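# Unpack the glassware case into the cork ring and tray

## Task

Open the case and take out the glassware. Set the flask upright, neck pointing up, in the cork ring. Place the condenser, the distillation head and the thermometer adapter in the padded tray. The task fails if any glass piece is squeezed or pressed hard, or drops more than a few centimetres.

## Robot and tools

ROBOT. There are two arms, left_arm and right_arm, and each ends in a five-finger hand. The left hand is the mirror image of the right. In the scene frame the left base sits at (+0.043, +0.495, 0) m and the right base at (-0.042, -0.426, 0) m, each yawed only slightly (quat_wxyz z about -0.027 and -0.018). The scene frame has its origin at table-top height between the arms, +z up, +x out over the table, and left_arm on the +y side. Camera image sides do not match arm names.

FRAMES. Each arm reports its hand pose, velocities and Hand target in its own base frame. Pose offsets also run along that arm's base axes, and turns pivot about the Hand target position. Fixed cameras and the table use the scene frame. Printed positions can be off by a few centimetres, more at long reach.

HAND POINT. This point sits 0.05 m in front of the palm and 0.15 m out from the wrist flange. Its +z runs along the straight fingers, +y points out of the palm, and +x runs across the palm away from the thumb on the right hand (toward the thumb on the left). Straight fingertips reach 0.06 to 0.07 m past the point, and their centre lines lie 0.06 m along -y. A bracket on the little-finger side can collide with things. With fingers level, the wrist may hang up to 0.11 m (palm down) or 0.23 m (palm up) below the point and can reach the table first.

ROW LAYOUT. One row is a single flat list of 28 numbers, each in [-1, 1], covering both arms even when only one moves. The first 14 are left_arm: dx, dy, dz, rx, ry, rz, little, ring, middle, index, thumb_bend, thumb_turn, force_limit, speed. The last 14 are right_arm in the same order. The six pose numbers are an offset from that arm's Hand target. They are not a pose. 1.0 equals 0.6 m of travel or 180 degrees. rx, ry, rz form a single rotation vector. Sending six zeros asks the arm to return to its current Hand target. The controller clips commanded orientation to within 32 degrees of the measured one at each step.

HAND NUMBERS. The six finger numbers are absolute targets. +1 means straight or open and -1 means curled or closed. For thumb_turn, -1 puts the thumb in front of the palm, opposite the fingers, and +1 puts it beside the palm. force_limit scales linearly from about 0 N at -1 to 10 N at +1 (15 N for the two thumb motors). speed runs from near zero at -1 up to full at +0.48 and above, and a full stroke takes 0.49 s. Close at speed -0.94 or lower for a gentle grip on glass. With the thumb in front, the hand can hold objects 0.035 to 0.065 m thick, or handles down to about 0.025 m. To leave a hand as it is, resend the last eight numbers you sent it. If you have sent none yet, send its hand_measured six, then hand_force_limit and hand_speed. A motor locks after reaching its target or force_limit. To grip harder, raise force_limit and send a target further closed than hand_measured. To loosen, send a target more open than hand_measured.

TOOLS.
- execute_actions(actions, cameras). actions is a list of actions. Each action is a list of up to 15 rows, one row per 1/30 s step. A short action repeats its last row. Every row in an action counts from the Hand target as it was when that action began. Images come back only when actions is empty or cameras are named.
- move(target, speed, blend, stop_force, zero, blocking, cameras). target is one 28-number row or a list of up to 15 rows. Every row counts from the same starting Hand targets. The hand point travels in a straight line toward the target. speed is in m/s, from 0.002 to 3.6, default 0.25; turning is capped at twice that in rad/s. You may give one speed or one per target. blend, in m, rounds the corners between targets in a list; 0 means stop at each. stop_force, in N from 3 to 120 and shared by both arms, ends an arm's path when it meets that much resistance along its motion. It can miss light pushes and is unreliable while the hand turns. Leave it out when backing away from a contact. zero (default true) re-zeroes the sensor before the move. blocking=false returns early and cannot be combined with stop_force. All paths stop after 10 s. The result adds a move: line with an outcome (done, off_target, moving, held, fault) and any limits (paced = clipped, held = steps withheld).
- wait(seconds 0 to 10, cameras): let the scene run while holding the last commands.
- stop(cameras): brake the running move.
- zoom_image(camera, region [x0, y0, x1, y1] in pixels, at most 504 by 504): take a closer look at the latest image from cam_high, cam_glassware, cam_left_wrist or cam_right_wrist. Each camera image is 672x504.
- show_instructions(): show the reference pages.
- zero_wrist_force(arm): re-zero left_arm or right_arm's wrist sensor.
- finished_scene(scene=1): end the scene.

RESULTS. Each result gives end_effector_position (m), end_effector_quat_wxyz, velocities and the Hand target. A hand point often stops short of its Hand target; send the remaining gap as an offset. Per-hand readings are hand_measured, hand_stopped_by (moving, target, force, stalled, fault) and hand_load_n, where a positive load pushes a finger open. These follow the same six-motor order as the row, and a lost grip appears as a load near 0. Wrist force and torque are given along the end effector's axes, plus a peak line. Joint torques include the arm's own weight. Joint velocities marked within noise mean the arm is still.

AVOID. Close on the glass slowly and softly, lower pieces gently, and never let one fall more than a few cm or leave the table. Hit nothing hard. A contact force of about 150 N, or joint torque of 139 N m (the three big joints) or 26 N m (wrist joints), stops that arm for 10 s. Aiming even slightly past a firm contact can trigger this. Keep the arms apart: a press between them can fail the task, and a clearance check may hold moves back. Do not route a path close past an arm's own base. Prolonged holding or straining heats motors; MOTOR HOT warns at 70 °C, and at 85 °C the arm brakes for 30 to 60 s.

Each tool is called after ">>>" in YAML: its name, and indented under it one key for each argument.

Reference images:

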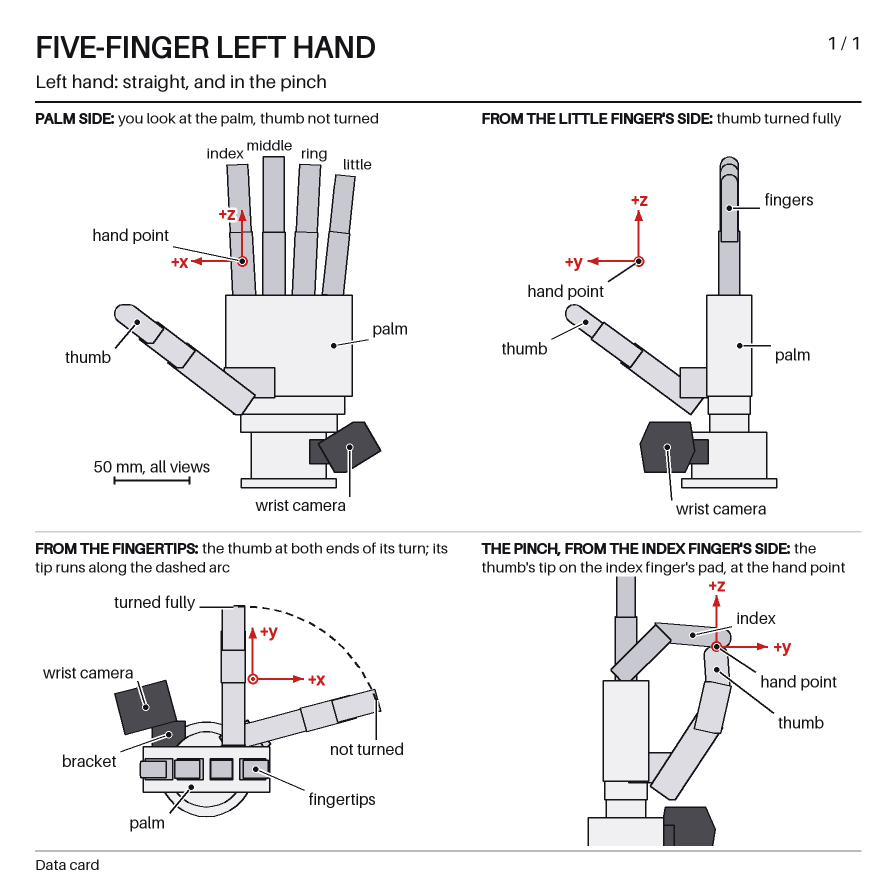

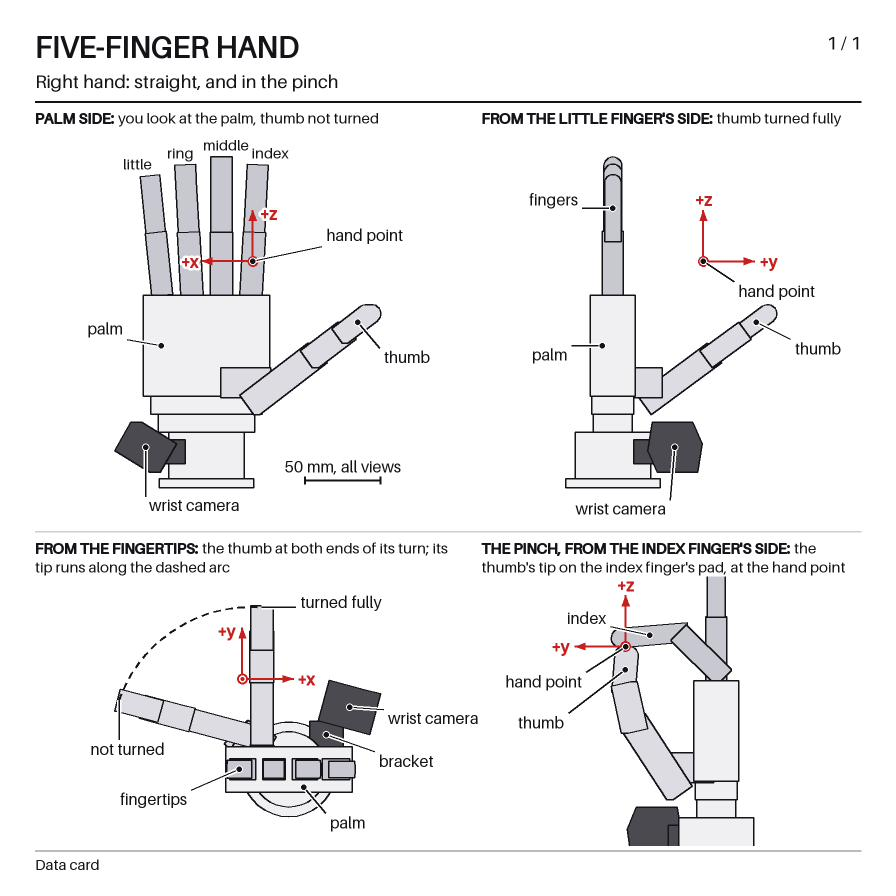

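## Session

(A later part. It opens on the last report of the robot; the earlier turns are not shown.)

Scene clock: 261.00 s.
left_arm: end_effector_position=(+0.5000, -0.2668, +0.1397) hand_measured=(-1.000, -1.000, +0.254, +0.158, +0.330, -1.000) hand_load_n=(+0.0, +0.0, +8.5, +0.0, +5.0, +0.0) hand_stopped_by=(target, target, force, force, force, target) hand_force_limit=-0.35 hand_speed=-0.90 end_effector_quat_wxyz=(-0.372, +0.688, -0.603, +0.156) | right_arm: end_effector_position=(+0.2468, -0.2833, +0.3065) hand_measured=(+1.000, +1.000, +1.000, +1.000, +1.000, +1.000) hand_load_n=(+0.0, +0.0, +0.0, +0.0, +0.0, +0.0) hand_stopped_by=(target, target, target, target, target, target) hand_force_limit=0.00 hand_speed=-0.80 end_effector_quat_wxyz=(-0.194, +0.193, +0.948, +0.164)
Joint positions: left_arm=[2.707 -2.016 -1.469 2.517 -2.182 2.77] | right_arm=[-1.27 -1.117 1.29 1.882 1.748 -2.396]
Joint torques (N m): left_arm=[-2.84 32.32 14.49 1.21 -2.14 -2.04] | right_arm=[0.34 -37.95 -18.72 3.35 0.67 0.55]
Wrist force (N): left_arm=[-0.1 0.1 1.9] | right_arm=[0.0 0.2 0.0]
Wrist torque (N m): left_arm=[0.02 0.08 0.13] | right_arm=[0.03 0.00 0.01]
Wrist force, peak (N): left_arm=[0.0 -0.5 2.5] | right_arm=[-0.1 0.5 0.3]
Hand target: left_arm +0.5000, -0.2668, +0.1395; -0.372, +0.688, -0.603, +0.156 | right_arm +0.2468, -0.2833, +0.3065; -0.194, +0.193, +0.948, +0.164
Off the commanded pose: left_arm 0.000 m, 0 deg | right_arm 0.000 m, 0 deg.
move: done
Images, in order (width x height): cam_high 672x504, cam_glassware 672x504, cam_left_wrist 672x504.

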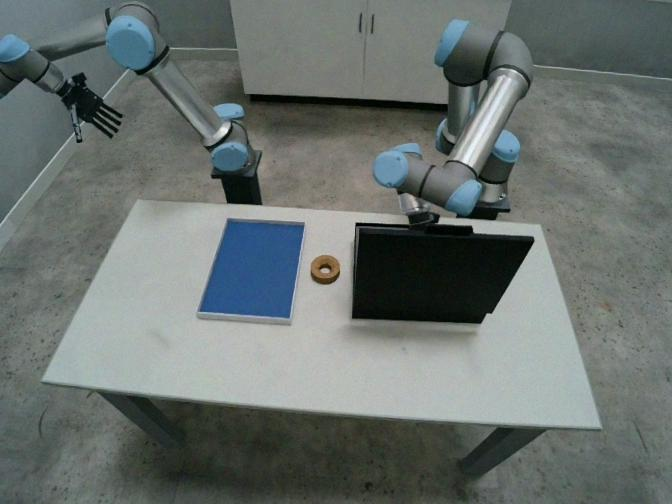

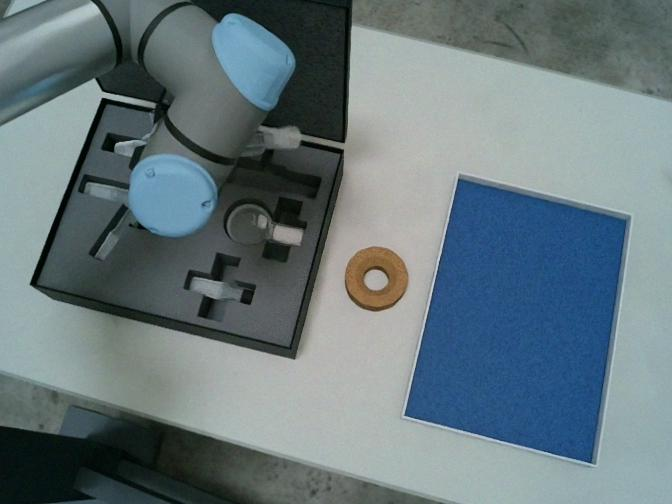

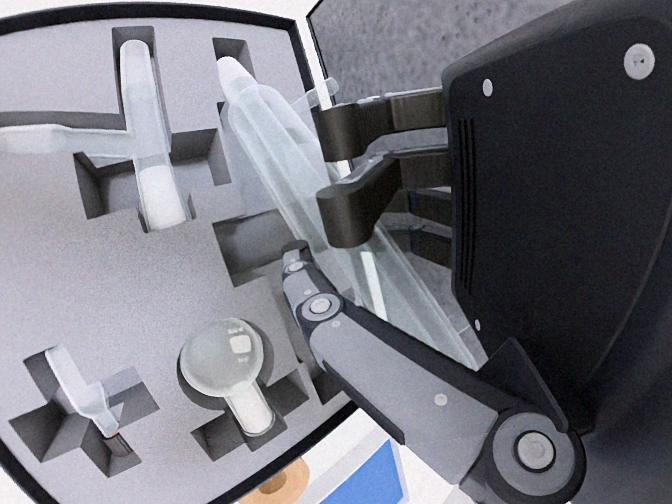

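>>> move:
  target: [0, 0, 0.0, 0,0,0, -1,-1,-0.1,-0.4,0.1,-1, -0.5, -0.9, 0,0,0,0,0,0, 1,1,1,1,1,1, 0.0, -0.8]
  cameras: ["cam_left_wrist", "cam_glassware"]
  speed: 0.02

>>> zoom_image:
  camera: "cam_left_wrist"
  region: [200, 30, 500, 380]

>>> zoom_image:
  camera: "cam_glassware"
  region: [90, 80, 350, 300]

Scene clock: 262.37 s.
left_arm: end_effector_position=(+0.5000, -0.2668, +0.1395) hand_measured=(-1.000, -1.000, +0.254, +0.132, +0.330, -1.000) hand_load_n=(+0.0, +0.0, +6.5, +4.0, +6.5, +0.0) hand_stopped_by=(target, target, force, force, force, target) hand_force_limit=-0.50 hand_speed=-0.90 end_effector_quat_wxyz=(-0.372, +0.688, -0.603, +0.156) | right_arm: end_effector_position=(+0.2468, -0.2833, +0.3065) hand_measured=(+1.000, +1.000, +1.000, +1.000, +1.000, +1.000) hand_load_n=(+0.0, +0.5, +0.0, +0.0, +0.0, +0.0) hand_stopped_by=(target, target, target, target, target, target) hand_force_limit=0.00 hand_speed=-0.80 end_effector_quat_wxyz=(-0.194, +0.193, +0.948, +0.164)
Joint positions: left_arm=[2.707 -2.016 -1.469 2.517 -2.182 2.77] | right_arm=[-1.27 -1.117 1.29 1.882 1.748 -2.396]
Joint torques (N m): left_arm=[5.31 30.15 11.03 0.61 0.87 1.33] | right_arm=[1.44 -38.35 -18.81 3.03 0.4 0.38]
Wrist force (N): left_arm=[0.2 0.3 1.4] | right_arm=[0.1 0.2 0.1]
Wrist torque (N m): left_arm=[0.04 0.02 0.11] | right_arm=[0.02 -0.01 0.02]
Wrist force, peak (N): left_arm=[0.1 -0.1 1.9] | right_arm=[0.0 0.4 0.5]
Hand target: left_arm +0.5000, -0.2668, +0.1395; -0.372, +0.688, -0.603, +0.156 | right_arm +0.2468, -0.2833, +0.3065; -0.194, +0.193, +0.948, +0.164
Off the commanded pose: left_arm 0.000 m, 0 deg | right_arm 0.000 m, 0 deg.
move: done
Images, in order (width x height): cam_glassware 672x504, cam_left_wrist 672x504.

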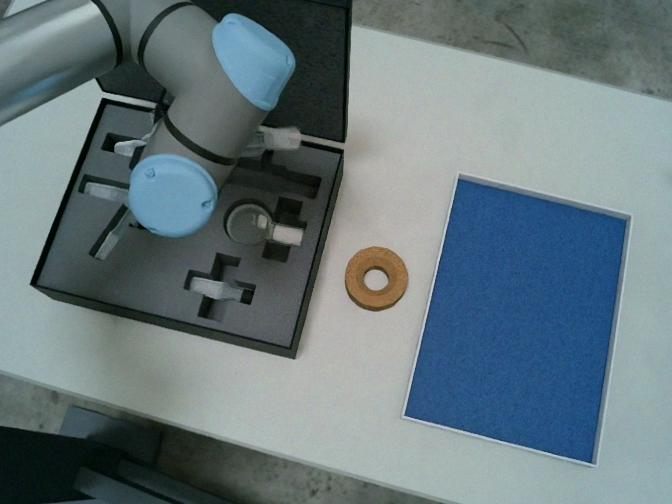

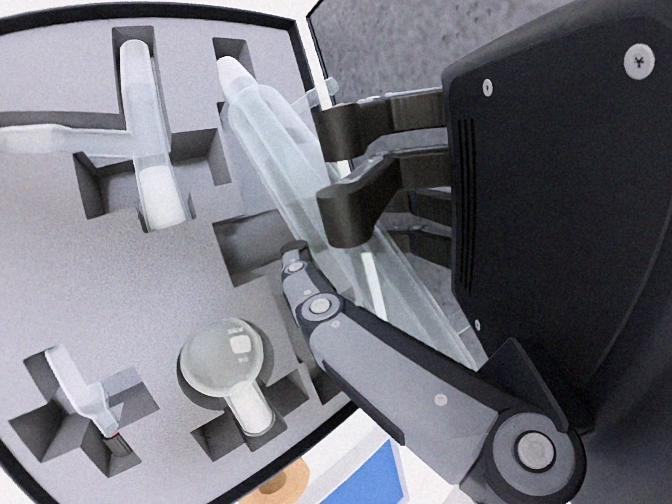

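Scaled by 1.440 from the camera's 672x504 image, which has a finer 960x720 frame.

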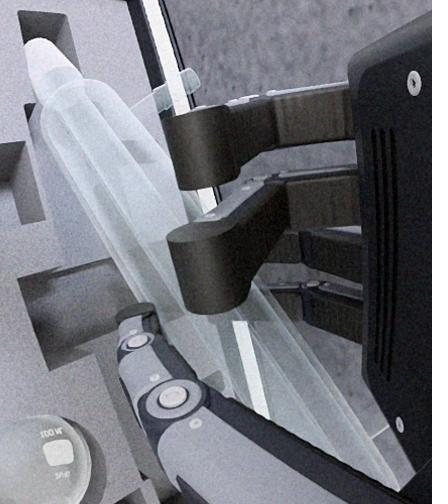

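Scaled by 1.938.

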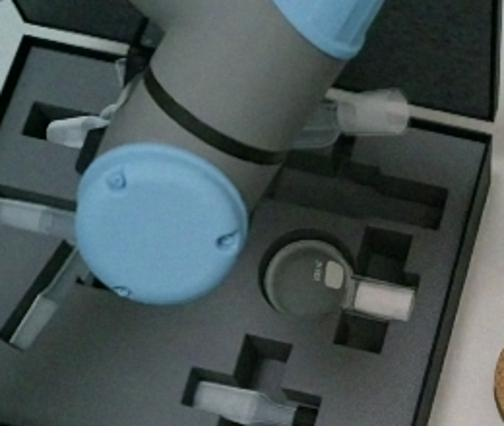

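>>> move:
  target: [-0.13, 0, 0.27, 0,0,0, -1,-1,-0.1,-0.4,0.1,-1, -0.5, -0.9, 0,0,0,0,0,0, 1,1,1,1,1,1, 0.0, -0.8]
  cameras: ["cam_left_wrist", "cam_glassware"]
  speed: 0.07

Scene clock: 269.73 s.
left_arm: end_effector_position=(+0.4220, -0.2668, +0.3016) hand_measured=(-1.000, -1.000, +0.252, +0.132, +0.330, -1.000) hand_load_n=(+0.0, +0.0, +0.0, +4.0, +3.5, +0.0) hand_stopped_by=(target, target, force, force, force, target) hand_force_limit=-0.50 hand_speed=-0.90 end_effector_quat_wxyz=(-0.372, +0.688, -0.603, +0.156) | right_arm: end_effector_position=(+0.2468, -0.2833, +0.3065) hand_measured=(+1.000, +1.000, +1.000, +1.000, +1.000, +1.000) hand_load_n=(+0.0, +0.0, +0.0, +0.0, +0.0, +0.0) hand_stopped_by=(target, target, target, target, target, target) hand_force_limit=0.00 hand_speed=-0.80 end_effector_quat_wxyz=(-0.194, +0.193, +0.948, +0.164)
Joint positions: left_arm=[2.625 -1.818 -1.329 2.13 -2.226 2.685] | right_arm=[-1.27 -1.117 1.29 1.882 1.748 -2.396]
Joint torques (N m): left_arm=[5.66 21.88 10 0.83 -0.02 1.63] | right_arm=[1.18 -39.44 -17.29 3.37 0.54 0.51]
Wrist force (N): left_arm=[-0.2 0.4 1.3] | right_arm=[0.0 0.0 0.0]
Wrist torque (N m): left_arm=[-0.11 0.02 0.06] | right_arm=[0.00 0.00 0.01]
Wrist force, peak (N): left_arm=[0.8 0.3 2.7] | right_arm=[0.3 0.5 0.5]
Hand target: left_arm +0.4220, -0.2668, +0.3015; -0.372, +0.688, -0.603, +0.156 | right_arm +0.2468, -0.2833, +0.3065; -0.194, +0.193, +0.948, +0.164
Off the commanded pose: left_arm 0.000 m, 0 deg | right_arm 0.000 m, 0 deg.
move: done
Images, in order (width x height): cam_glassware 672x504, cam_left_wrist 672x504.

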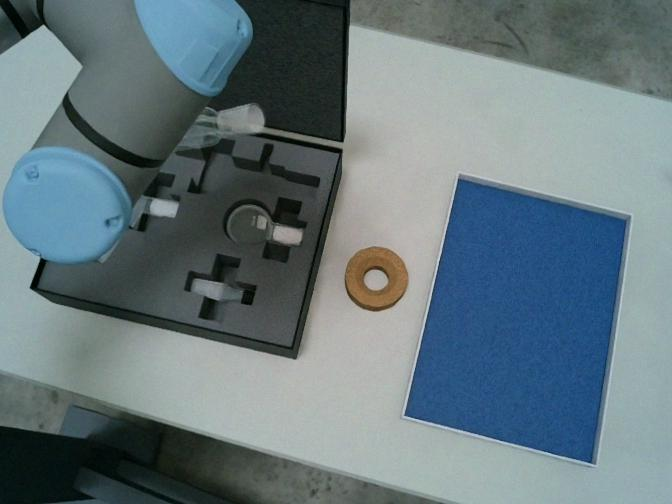

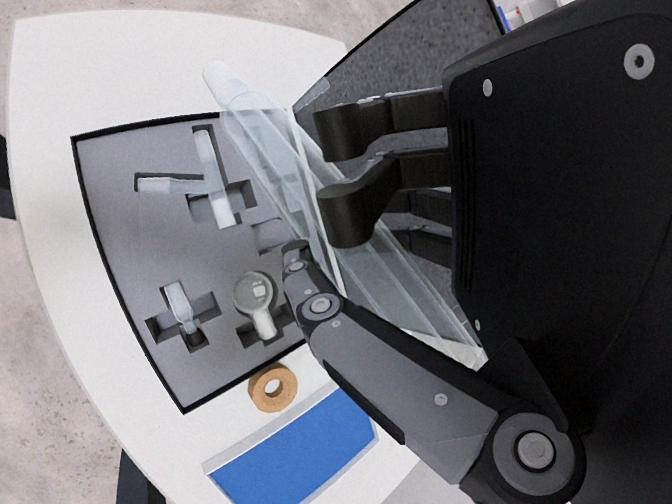

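>>> move:
  target: [0, 0, 0.0, 0,0,0, -1,-1,-0.3,-0.5,0.0,-1, -0.1, -0.92, 0,0,0,0,0,0, 1,1,1,1,1,1, 0.0, -0.8]
  cameras: ["cam_left_wrist", "cam_glassware"]
  speed: 0.02

>>> zoom_image:
  camera: "cam_left_wrist"
  region: [190, 30, 500, 390]

Scene clock: 270.60 s.
left_arm: end_effector_position=(+0.4220, -0.2668, +0.3015) hand_measured=(-1.000, -1.000, +0.232, +0.126, +0.322, -1.000) hand_load_n=(+0.0, +0.0, +3.0, +5.5, +6.0, +0.5) hand_stopped_by=(target, target, force, force, force, target) hand_force_limit=-0.10 hand_speed=-0.92 end_effector_quat_wxyz=(-0.372, +0.688, -0.603, +0.156) | right_arm: end_effector_position=(+0.2468, -0.2833, +0.3065) hand_measured=(+1.000, +1.000, +1.000, +1.000, +1.000, +1.000) hand_load_n=(+0.0, +0.0, +0.0, +0.0, +0.0, +0.0) hand_stopped_by=(target, target, target, target, target, target) hand_force_limit=0.00 hand_speed=-0.80 end_effector_quat_wxyz=(-0.194, +0.193, +0.948, +0.164)
Joint positions: left_arm=[2.626 -1.818 -1.329 2.13 -2.226 2.686] | right_arm=[-1.27 -1.117 1.29 1.882 1.748 -2.396]
Joint torques (N m): left_arm=[5.7 22.43 12.71 -1.32 1.4 2.37] | right_arm=[-0.18 -38.77 -17.74 3.4 0.36 0.55]
Wrist force (N): left_arm=[-0.3 0.6 1.1] | right_arm=[-0.2 0.4 0.0]
Wrist torque (N m): left_arm=[-0.07 0.03 0.05] | right_arm=[0.06 0.02 0.01]
Wrist force, peak (N): left_arm=[-0.3 0.5 1.3] | right_arm=[0.0 0.5 0.3]
Hand target: left_arm +0.4220, -0.2668, +0.3015; -0.372, +0.688, -0.603, +0.156 | right_arm +0.2468, -0.2833, +0.3065; -0.194, +0.193, +0.948, +0.164
Off the commanded pose: left_arm 0.000 m, 0 deg | right_arm 0.000 m, 0 deg.
move: done
Images, in order (width x height): cam_glassware 672x504, cam_left_wrist 672x504.

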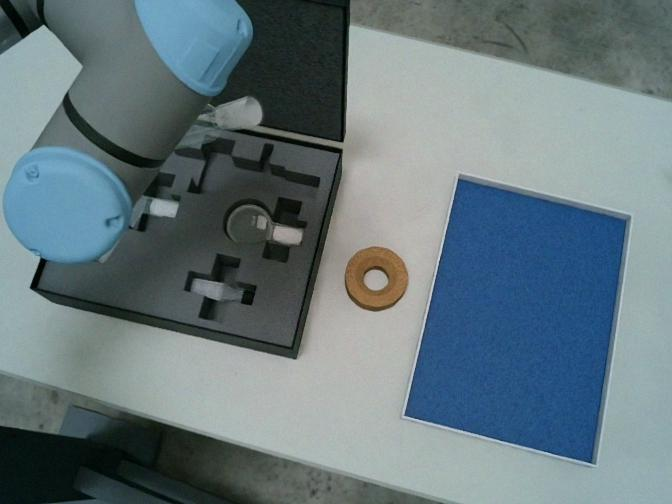

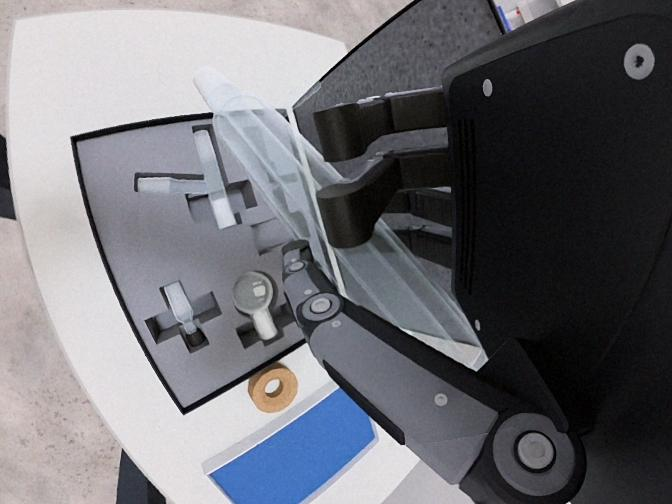

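Scaled by 1.400 from the camera's 672x504 image, which has a finer 960x720 frame.

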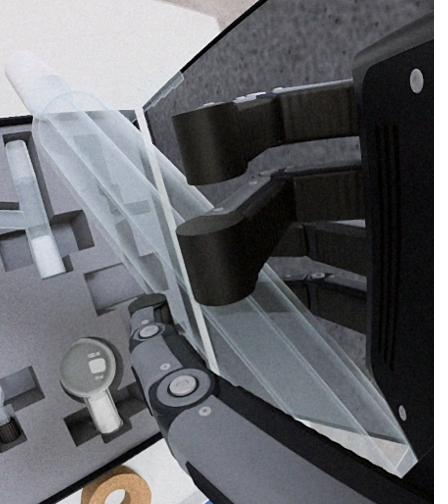

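>>> move:
  target: [-0.03, -0.49, 0.03, 0,0,0, -1,-1,-0.3,-0.5,0.0,-1, -0.1, -0.92, 0,0,0,0,0,0, 1,1,1,1,1,1, 0.0, -0.8]
  cameras: ["cam_left_wrist", "cam_high"]
  speed: 0.1

Scene clock: 275.23 s.
left_arm: end_effector_position=(+0.4062, -0.5101, +0.3158) hand_measured=(-1.000, -1.000, +0.232, +0.126, +0.322, -1.000) hand_load_n=(+0.0, +0.0, +2.5, +5.5, +6.0, +0.5) hand_stopped_by=(target, target, force, force, force, target) hand_force_limit=-0.10 hand_speed=-0.92 end_effector_quat_wxyz=(-0.372, +0.688, -0.603, +0.160) | right_arm: end_effector_position=(+0.2468, -0.2833, +0.3065) hand_measured=(+1.000, +1.000, +1.000, +1.000, +1.000, +1.000) hand_load_n=(+0.0, +0.0, +0.0, +0.0, +0.0, +0.0) hand_stopped_by=(target, target, target, target, target, target) hand_force_limit=0.00 hand_speed=-0.80 end_effector_quat_wxyz=(-0.194, +0.193, +0.948, +0.164)
Joint positions: left_arm=[2.242 -2.503 -0.269 1.443 -2.376 2.215] | right_arm=[-1.27 -1.117 1.29 1.882 1.748 -2.396]
Joint torques (N m): left_arm=[4.15 61.1 24.65 0.05 -0.67 1.79] | right_arm=[1.28 -39.6 -18.18 3.22 0.6 0.45]
Wrist force (N): left_arm=[0.4 0.7 0.9] | right_arm=[-0.1 0.3 0.2]
Wrist torque (N m): left_arm=[-0.04 -0.07 0.13] | right_arm=[0.04 0.02 0.01]
Wrist force, peak (N): left_arm=[5.0 3.0 -0.2] | right_arm=[-0.1 0.6 0.4]
Hand target: left_arm +0.4063, -0.5102, +0.3158; -0.371, +0.688, -0.603, +0.160 (not the last commanded pose) | right_arm +0.2468, -0.2833, +0.3065; -0.194, +0.193, +0.948, +0.164
Off the commanded pose: left_arm 0.051 m, 0 deg | right_arm 0.000 m, 0 deg.
move: held (left_arm; a check stopped the path); limits=held
pose unreachable (left arm): on one or more control steps of this call, first in action 0 (counted from 0), this arm could not follow its commanded pose, so it was not sent that pose on those steps. It may still have moved: this result reports where it is.
cause: moving toward the commanded pose would bring two parts of the arm too close to each other (joints 4 (wrist 1) to 6 (wrist 3) lie between them).
Images, in order (width x height): cam_high 672x504, cam_left_wrist 672x504.

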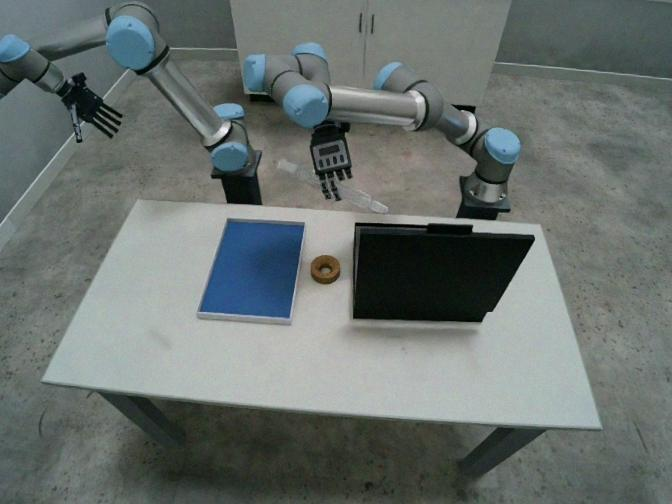

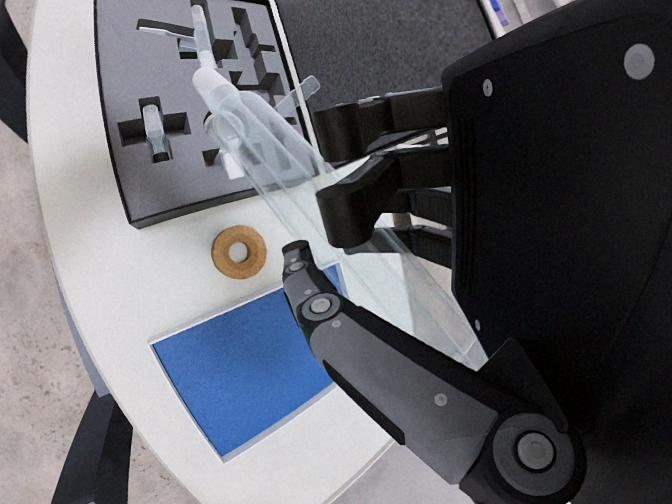

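>>> move:
  target: [-0.03, 0.08, 0.0, 0.046,-0.0833,-0.2745, -1,-1,-0.3,-0.5,0.0,-1, -0.1, -0.92, 0,0,0,0,0,0, 1,1,1,1,1,1, 0.0, -0.8]
  cameras: ["cam_left_wrist", "cam_high"]
  speed: 0.12

Scene clock: 281.53 s.
left_arm: end_effector_position=(+0.3883, -0.4621, +0.3159) hand_measured=(-1.000, -1.000, +0.232, +0.126, +0.322, -1.000) hand_load_n=(+0.0, +0.0, +2.5, +5.0, +6.0, +0.5) hand_stopped_by=(target, target, force, force, force, target) hand_force_limit=-0.10 hand_speed=-0.92 end_effector_quat_wxyz=(+0.391, -0.320, +0.792, -0.343) | right_arm: end_effector_position=(+0.2468, -0.2833, +0.3065) hand_measured=(+1.000, +1.000, +1.000, +1.000, +1.000, +1.000) hand_load_n=(+0.5, +0.0, +0.0, +0.0, +0.0, +0.0) hand_stopped_by=(target, target, target, target, target, target) hand_force_limit=0.00 hand_speed=-0.80 end_effector_quat_wxyz=(-0.194, +0.193, +0.948, +0.164)
Joint positions: left_arm=[2.352 -1.777 -1.368 2.624 -1.971 3.388] | right_arm=[-1.27 -1.117 1.29 1.882 1.748 -2.396]
Joint torques (N m): left_arm=[-6.05 21.68 31.88 -1.63 -1.64 -1.62] | right_arm=[0.49 -38.37 -18.37 3.31 0.51 0.53]
Wrist force (N): left_arm=[0.4 1.0 1.0] | right_arm=[-0.1 0.3 0.4]
Wrist torque (N m): left_arm=[-0.06 -0.01 0.07] | right_arm=[0.02 0.01 0.01]
Wrist force, peak (N): left_arm=[0.3 1.3 1.1] | right_arm=[-0.1 0.4 0.4]
Hand target: left_arm +0.3883, -0.4622, +0.3158; +0.391, -0.320, +0.792, -0.343 | right_arm +0.2468, -0.2833, +0.3065; -0.194, +0.193, +0.948, +0.164
Off the commanded pose: left_arm 0.000 m, 0 deg | right_arm 0.000 m, 0 deg.
move: done
Images, in order (width x height): cam_high 672x504, cam_left_wrist 672x504.

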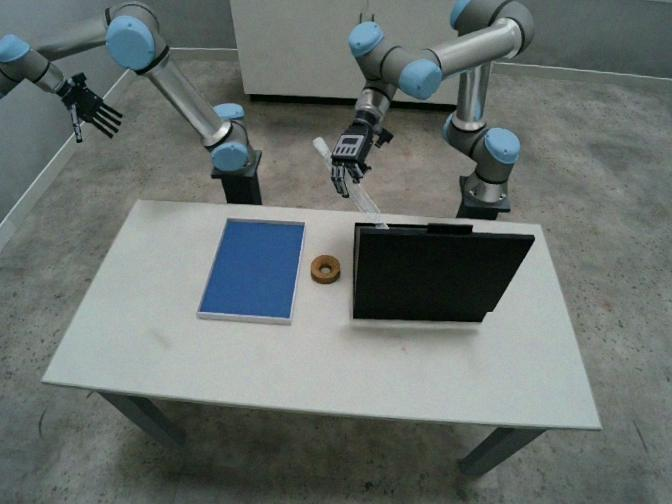

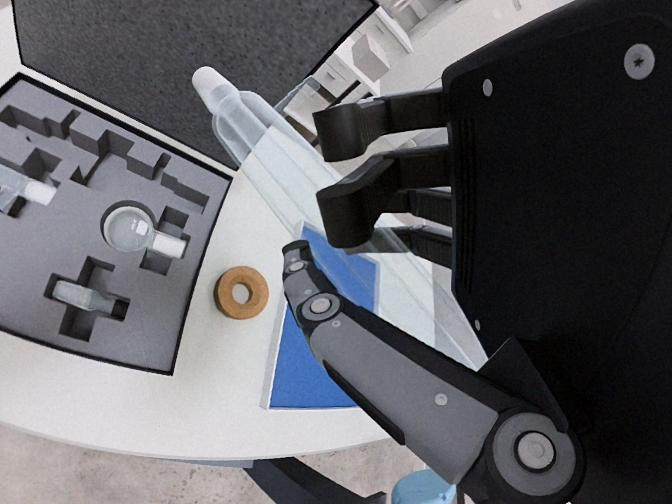

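>>> move:
  target: [0.05, -0.1, 0.0, 0.046,-0.0833,-0.2745, -1,-1,-0.3,-0.5,0.0,-1, -0.1, -0.92, 0,0,0,0,0,0, 1,1,1,1,1,1, 0.0, -0.8]
  cameras: ["cam_left_wrist", "cam_high", "cam_glassware"]
  speed: 0.12

Scene clock: 286.00 s.
left_arm: end_effector_position=(+0.4184, -0.5221, +0.3158) hand_measured=(-1.000, -1.000, +0.232, +0.126, +0.322, -1.000) hand_load_n=(+0.0, +0.0, +2.5, +5.5, +6.0, +0.5) hand_stopped_by=(target, target, force, force, force, target) hand_force_limit=-0.10 hand_speed=-0.92 end_effector_quat_wxyz=(+0.331, +0.113, +0.819, -0.456) | right_arm: end_effector_position=(+0.2468, -0.2833, +0.3065) hand_measured=(+1.000, +1.000, +1.000, +1.000, +1.000, +1.000) hand_load_n=(+0.0, +0.0, +0.0, +0.0, +0.0, +0.0) hand_stopped_by=(target, target, target, target, target, target) hand_force_limit=0.00 hand_speed=-0.80 end_effector_quat_wxyz=(-0.194, +0.193, +0.948, +0.164)
Joint positions: left_arm=[2.582 -1.784 -1.407 2.766 -1.089 4.113] | right_arm=[-1.27 -1.117 1.29 1.882 1.748 -2.396]
Joint torques (N m): left_arm=[-5.7 43.56 14.01 2.87 -0.73 -1.84] | right_arm=[0.61 -38.38 -17.1 3.16 0.46 0.61]
Wrist force (N): left_arm=[0.3 0.6 0.7] | right_arm=[0.2 0.4 0.1]
Wrist torque (N m): left_arm=[-0.07 0.04 -0.01] | right_arm=[0.06 -0.04 0.03]
Wrist force, peak (N): left_arm=[0.3 1.3 1.3] | right_arm=[0.2 0.3 0.5]
Hand target: left_arm +0.4183, -0.5222, +0.3158; +0.331, +0.113, +0.819, -0.456 | right_arm +0.2468, -0.2833, +0.3065; -0.194, +0.193, +0.948, +0.164
Off the commanded pose: left_arm 0.000 m, 0 deg | right_arm 0.000 m, 0 deg.
move: done
Images, in order (width x height): cam_high 672x504, cam_glassware 672x504, cam_left_wrist 672x504.

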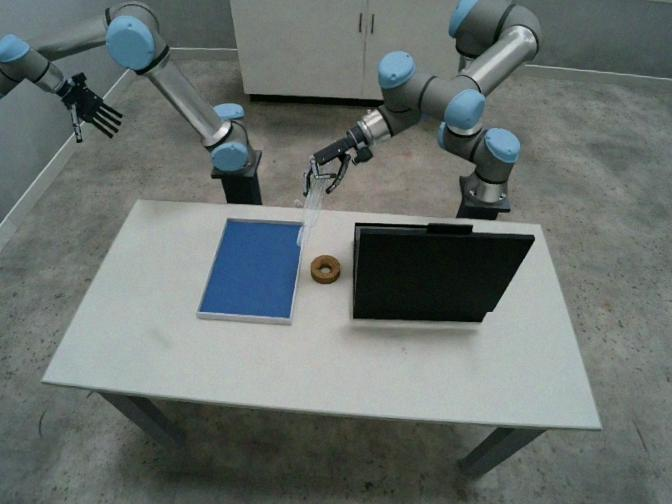

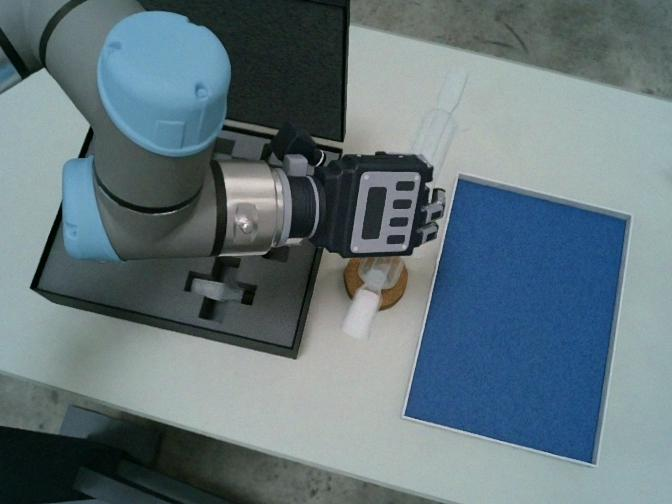

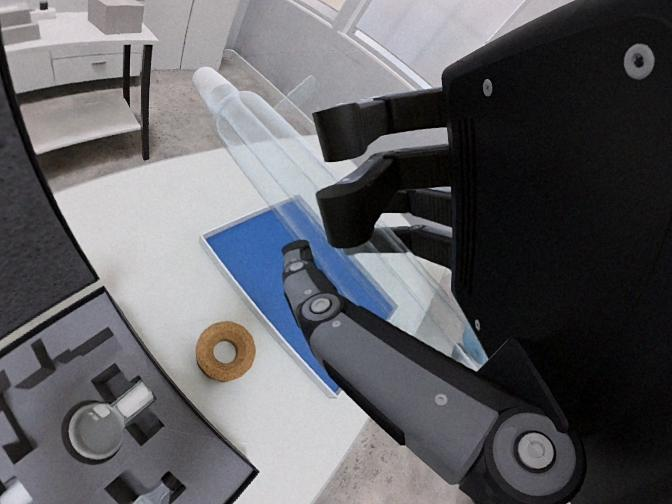

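>>> zoom_image:
  camera: "cam_glassware"
  region: [320, 50, 500, 350]

>>> zoom_image:
  camera: "cam_left_wrist"
  region: [180, 50, 500, 380]

>>> zoom_image:
  camera: "cam_high"
  region: [280, 110, 400, 260]

Scaled by 1.680.

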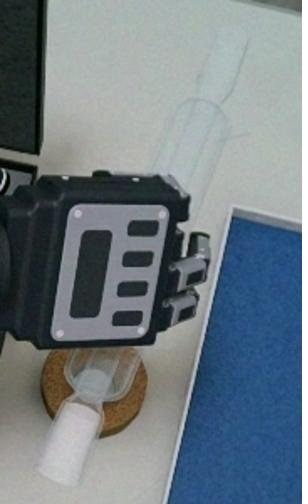

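Scaled by 1.527 from the camera's 672x504 image, which has a finer 960x720 frame.

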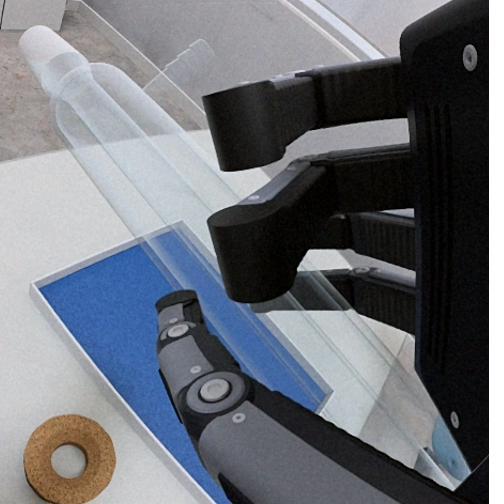

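Scaled by 3.360.

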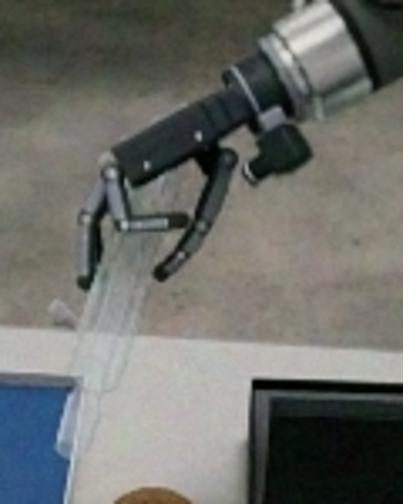

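>>> move:
  target: [0.03, -0.3, -0.16, 0,-0.0333,0.0333, -1,-1,-0.3,-0.5,0.0,-1, -0.1, -0.92, 0,0,0,0,0,0, 1,1,1,1,1,1, 0.0, -0.8]
  cameras: ["cam_left_wrist", "cam_high", "cam_glassware"]
  speed: 0.1

>>> zoom_image:
  camera: "cam_glassware"
  region: [340, 100, 640, 480]

>>> zoom_image:
  camera: "cam_high"
  region: [190, 130, 350, 330]

Scene clock: 290.30 s.
left_arm: end_effector_position=(+0.4363, -0.7022, +0.2198) hand_measured=(-1.000, -1.000, +0.232, +0.126, +0.322, -1.000) hand_load_n=(+0.0, +0.5, +2.0, +5.0, +6.0, +0.5) hand_stopped_by=(target, target, force, force, force, target) hand_force_limit=-0.10 hand_speed=-0.92 end_effector_quat_wxyz=(+0.396, +0.094, +0.805, -0.431) | right_arm: end_effector_position=(+0.2468, -0.2833, +0.3065) hand_measured=(+1.000, +1.000, +1.000, +1.000, +1.000, +1.000) hand_load_n=(+0.0, +0.0, +0.0, +0.0, +0.0, +0.0) hand_stopped_by=(target, target, target, target, target, target) hand_force_limit=0.00 hand_speed=-0.80 end_effector_quat_wxyz=(-0.194, +0.193, +0.948, +0.164)
Joint positions: left_arm=[2.279 -2.175 -1.12 2.975 -1.493 4.026] | right_arm=[-1.27 -1.117 1.29 1.882 1.748 -2.396]
Joint torques (N m): left_arm=[5.58 59.17 12.95 -1 2.99 0.26] | right_arm=[1.45 -39.52 -18.13 3.17 0.49 0.6]
Wrist force (N): left_arm=[1.0 0.5 1.2] | right_arm=[0.1 -0.1 0.3]
Wrist torque (N m): left_arm=[-0.11 -0.02 0.08] | right_arm=[-0.02 -0.02 0.01]
Wrist force, peak (N): left_arm=[1.7 0.3 2.2] | right_arm=[0.2 0.2 0.5]
Hand target: left_arm +0.4363, -0.7022, +0.2198; +0.396, +0.094, +0.805, -0.431 | right_arm +0.2468, -0.2833, +0.3065; -0.194, +0.193, +0.948, +0.164
Off the commanded pose: left_arm 0.000 m, 0 deg | right_arm 0.000 m, 0 deg.
move: done
Images, in order (width x height): cam_high 672x504, cam_glassware 672x504, cam_left_wrist 672x504.

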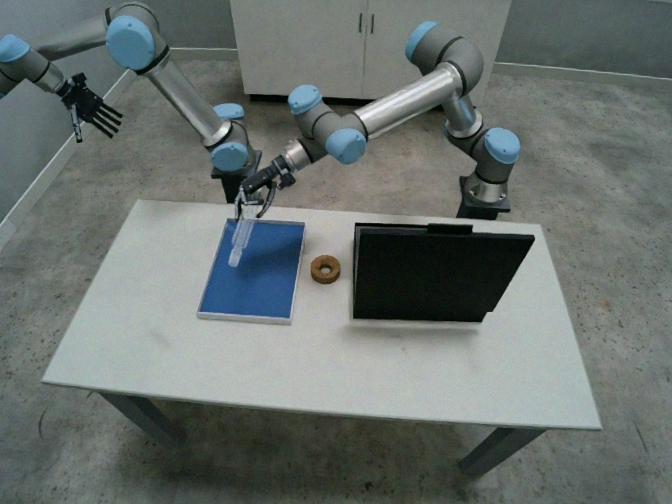

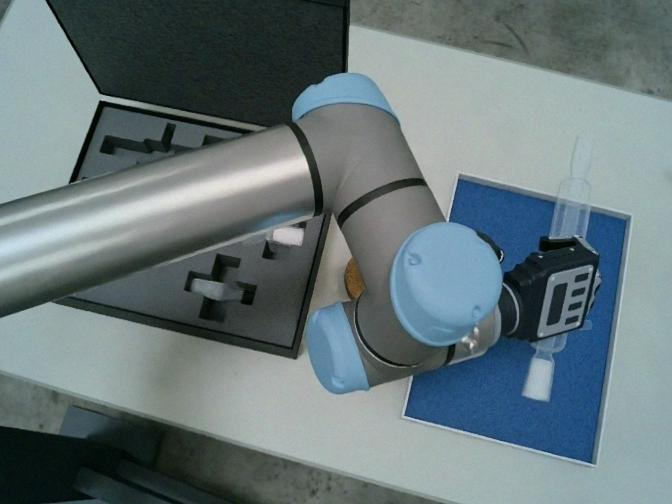

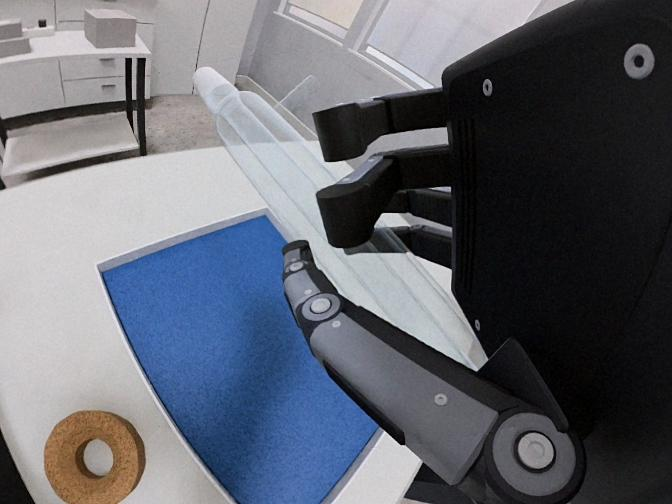

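Scaled by 1.326.

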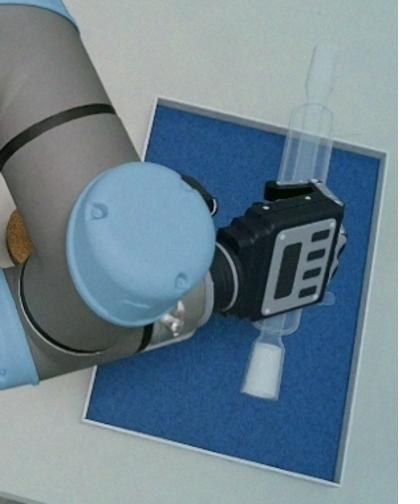

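Scaled by 2.520.

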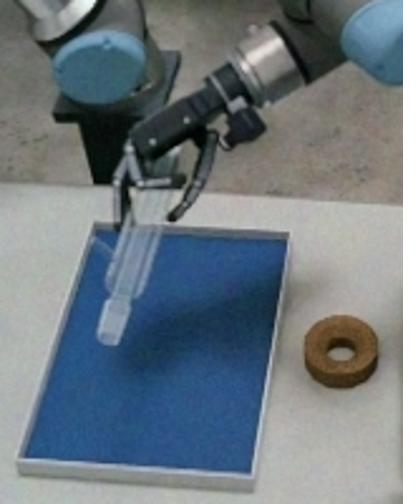

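>>> move:
  target: [0.01, -0.113, -0.18, -0.02,0,0, -1,-1,-0.3,-0.5,0.0,-1, -0.1, -0.92, 0,0,0,0,0,0, 1,1,1,1,1,1, 0.0, -0.8]
  cameras: ["cam_left_wrist", "cam_high", "cam_glassware"]
  speed: 0.06

>>> zoom_image:
  camera: "cam_glassware"
  region: [340, 100, 640, 480]

>>> zoom_image:
  camera: "cam_high"
  region: [190, 160, 330, 330]

Scene clock: 294.30 s.
left_arm: end_effector_position=(+0.4423, -0.7701, +0.1119) hand_measured=(-1.000, -1.000, +0.232, +0.126, +0.322, -1.000) hand_load_n=(+0.0, +0.0, +2.0, +5.0, +6.0, +1.0) hand_stopped_by=(target, target, force, force, force, target) hand_force_limit=-0.10 hand_speed=-0.92 end_effector_quat_wxyz=(+0.399, +0.081, +0.791, -0.457) | right_arm: end_effector_position=(+0.2468, -0.2833, +0.3065) hand_measured=(+1.000, +1.000, +1.000, +1.000, +1.000, +1.000) hand_load_n=(+0.0, +0.0, +0.0, +0.0, +0.0, +0.0) hand_stopped_by=(target, target, target, target, target, target) hand_force_limit=0.00 hand_speed=-0.80 end_effector_quat_wxyz=(-0.194, +0.193, +0.948, +0.164)
Joint positions: left_arm=[2.227 -2.381 -1.072 3.185 -1.532 3.973] | right_arm=[-1.27 -1.117 1.29 1.882 1.748 -2.396]
Joint torques (N m): left_arm=[5.87 65.52 12.68 -1.25 0.31 0.82] | right_arm=[1.58 -37.94 -18 3.07 0.56 0.42]
Wrist force (N): left_arm=[0.7 0.7 0.6] | right_arm=[-0.1 0.0 0.2]
Wrist torque (N m): left_arm=[-0.03 0.01 0.05] | right_arm=[-0.02 0.01 0.01]
Wrist force, peak (N): left_arm=[1.2 1.2 1.2] | right_arm=[0.1 0.2 0.6]
Hand target: left_arm +0.4423, -0.7700, +0.1118; +0.399, +0.081, +0.791, -0.457 | right_arm +0.2468, -0.2833, +0.3065; -0.194, +0.193, +0.948, +0.164
Off the commanded pose: left_arm 0.000 m, 0 deg | right_arm 0.000 m, 0 deg.
move: done
Images, in order (width x height): cam_high 672x504, cam_glassware 672x504, cam_left_wrist 672x504.

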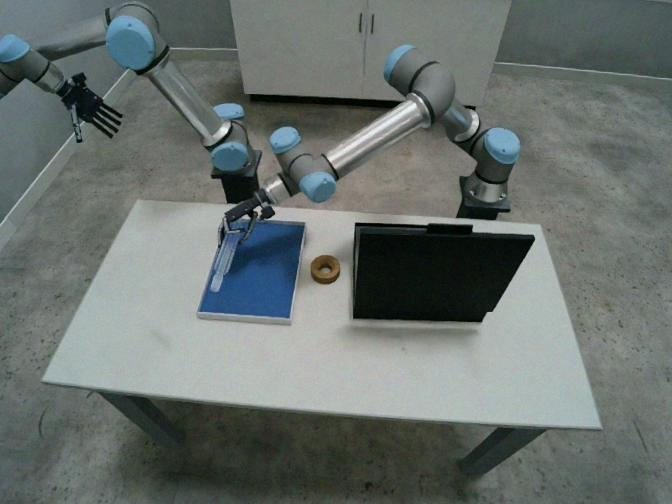

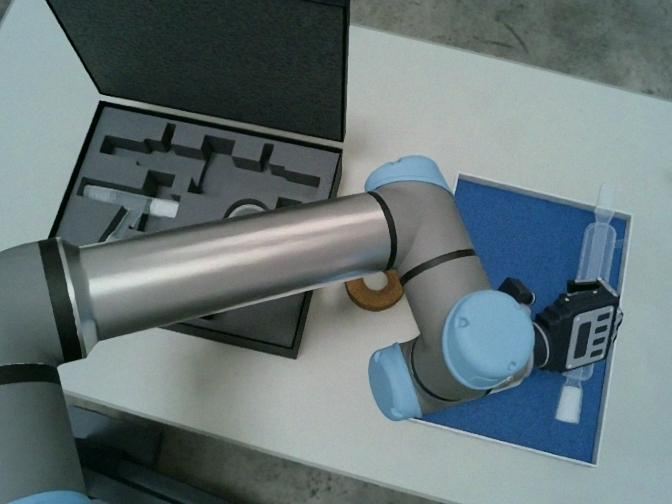

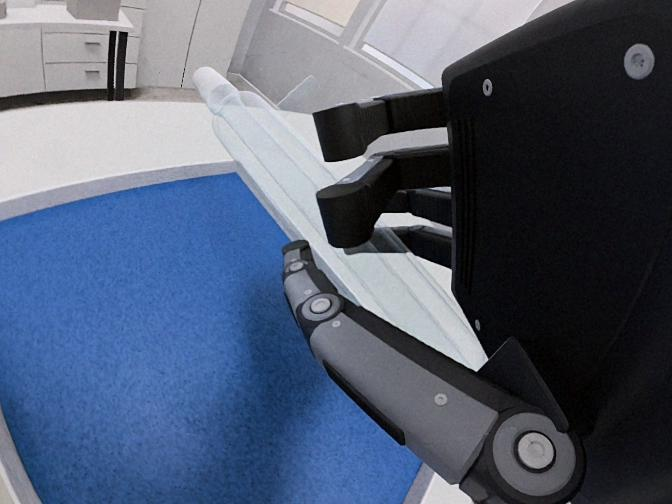

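Scaled by 1.326.

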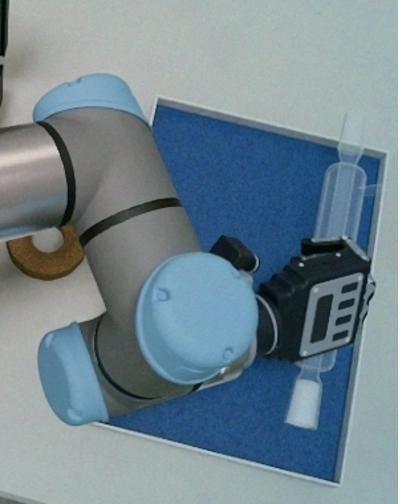

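Scaled by 2.965.

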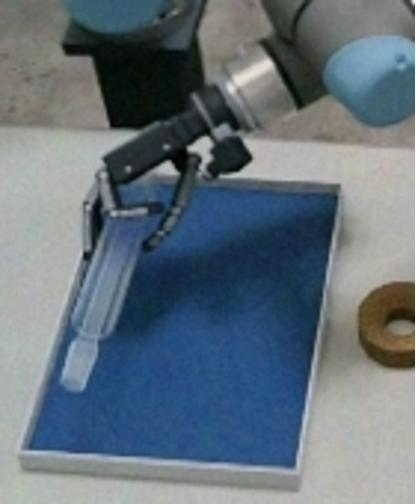

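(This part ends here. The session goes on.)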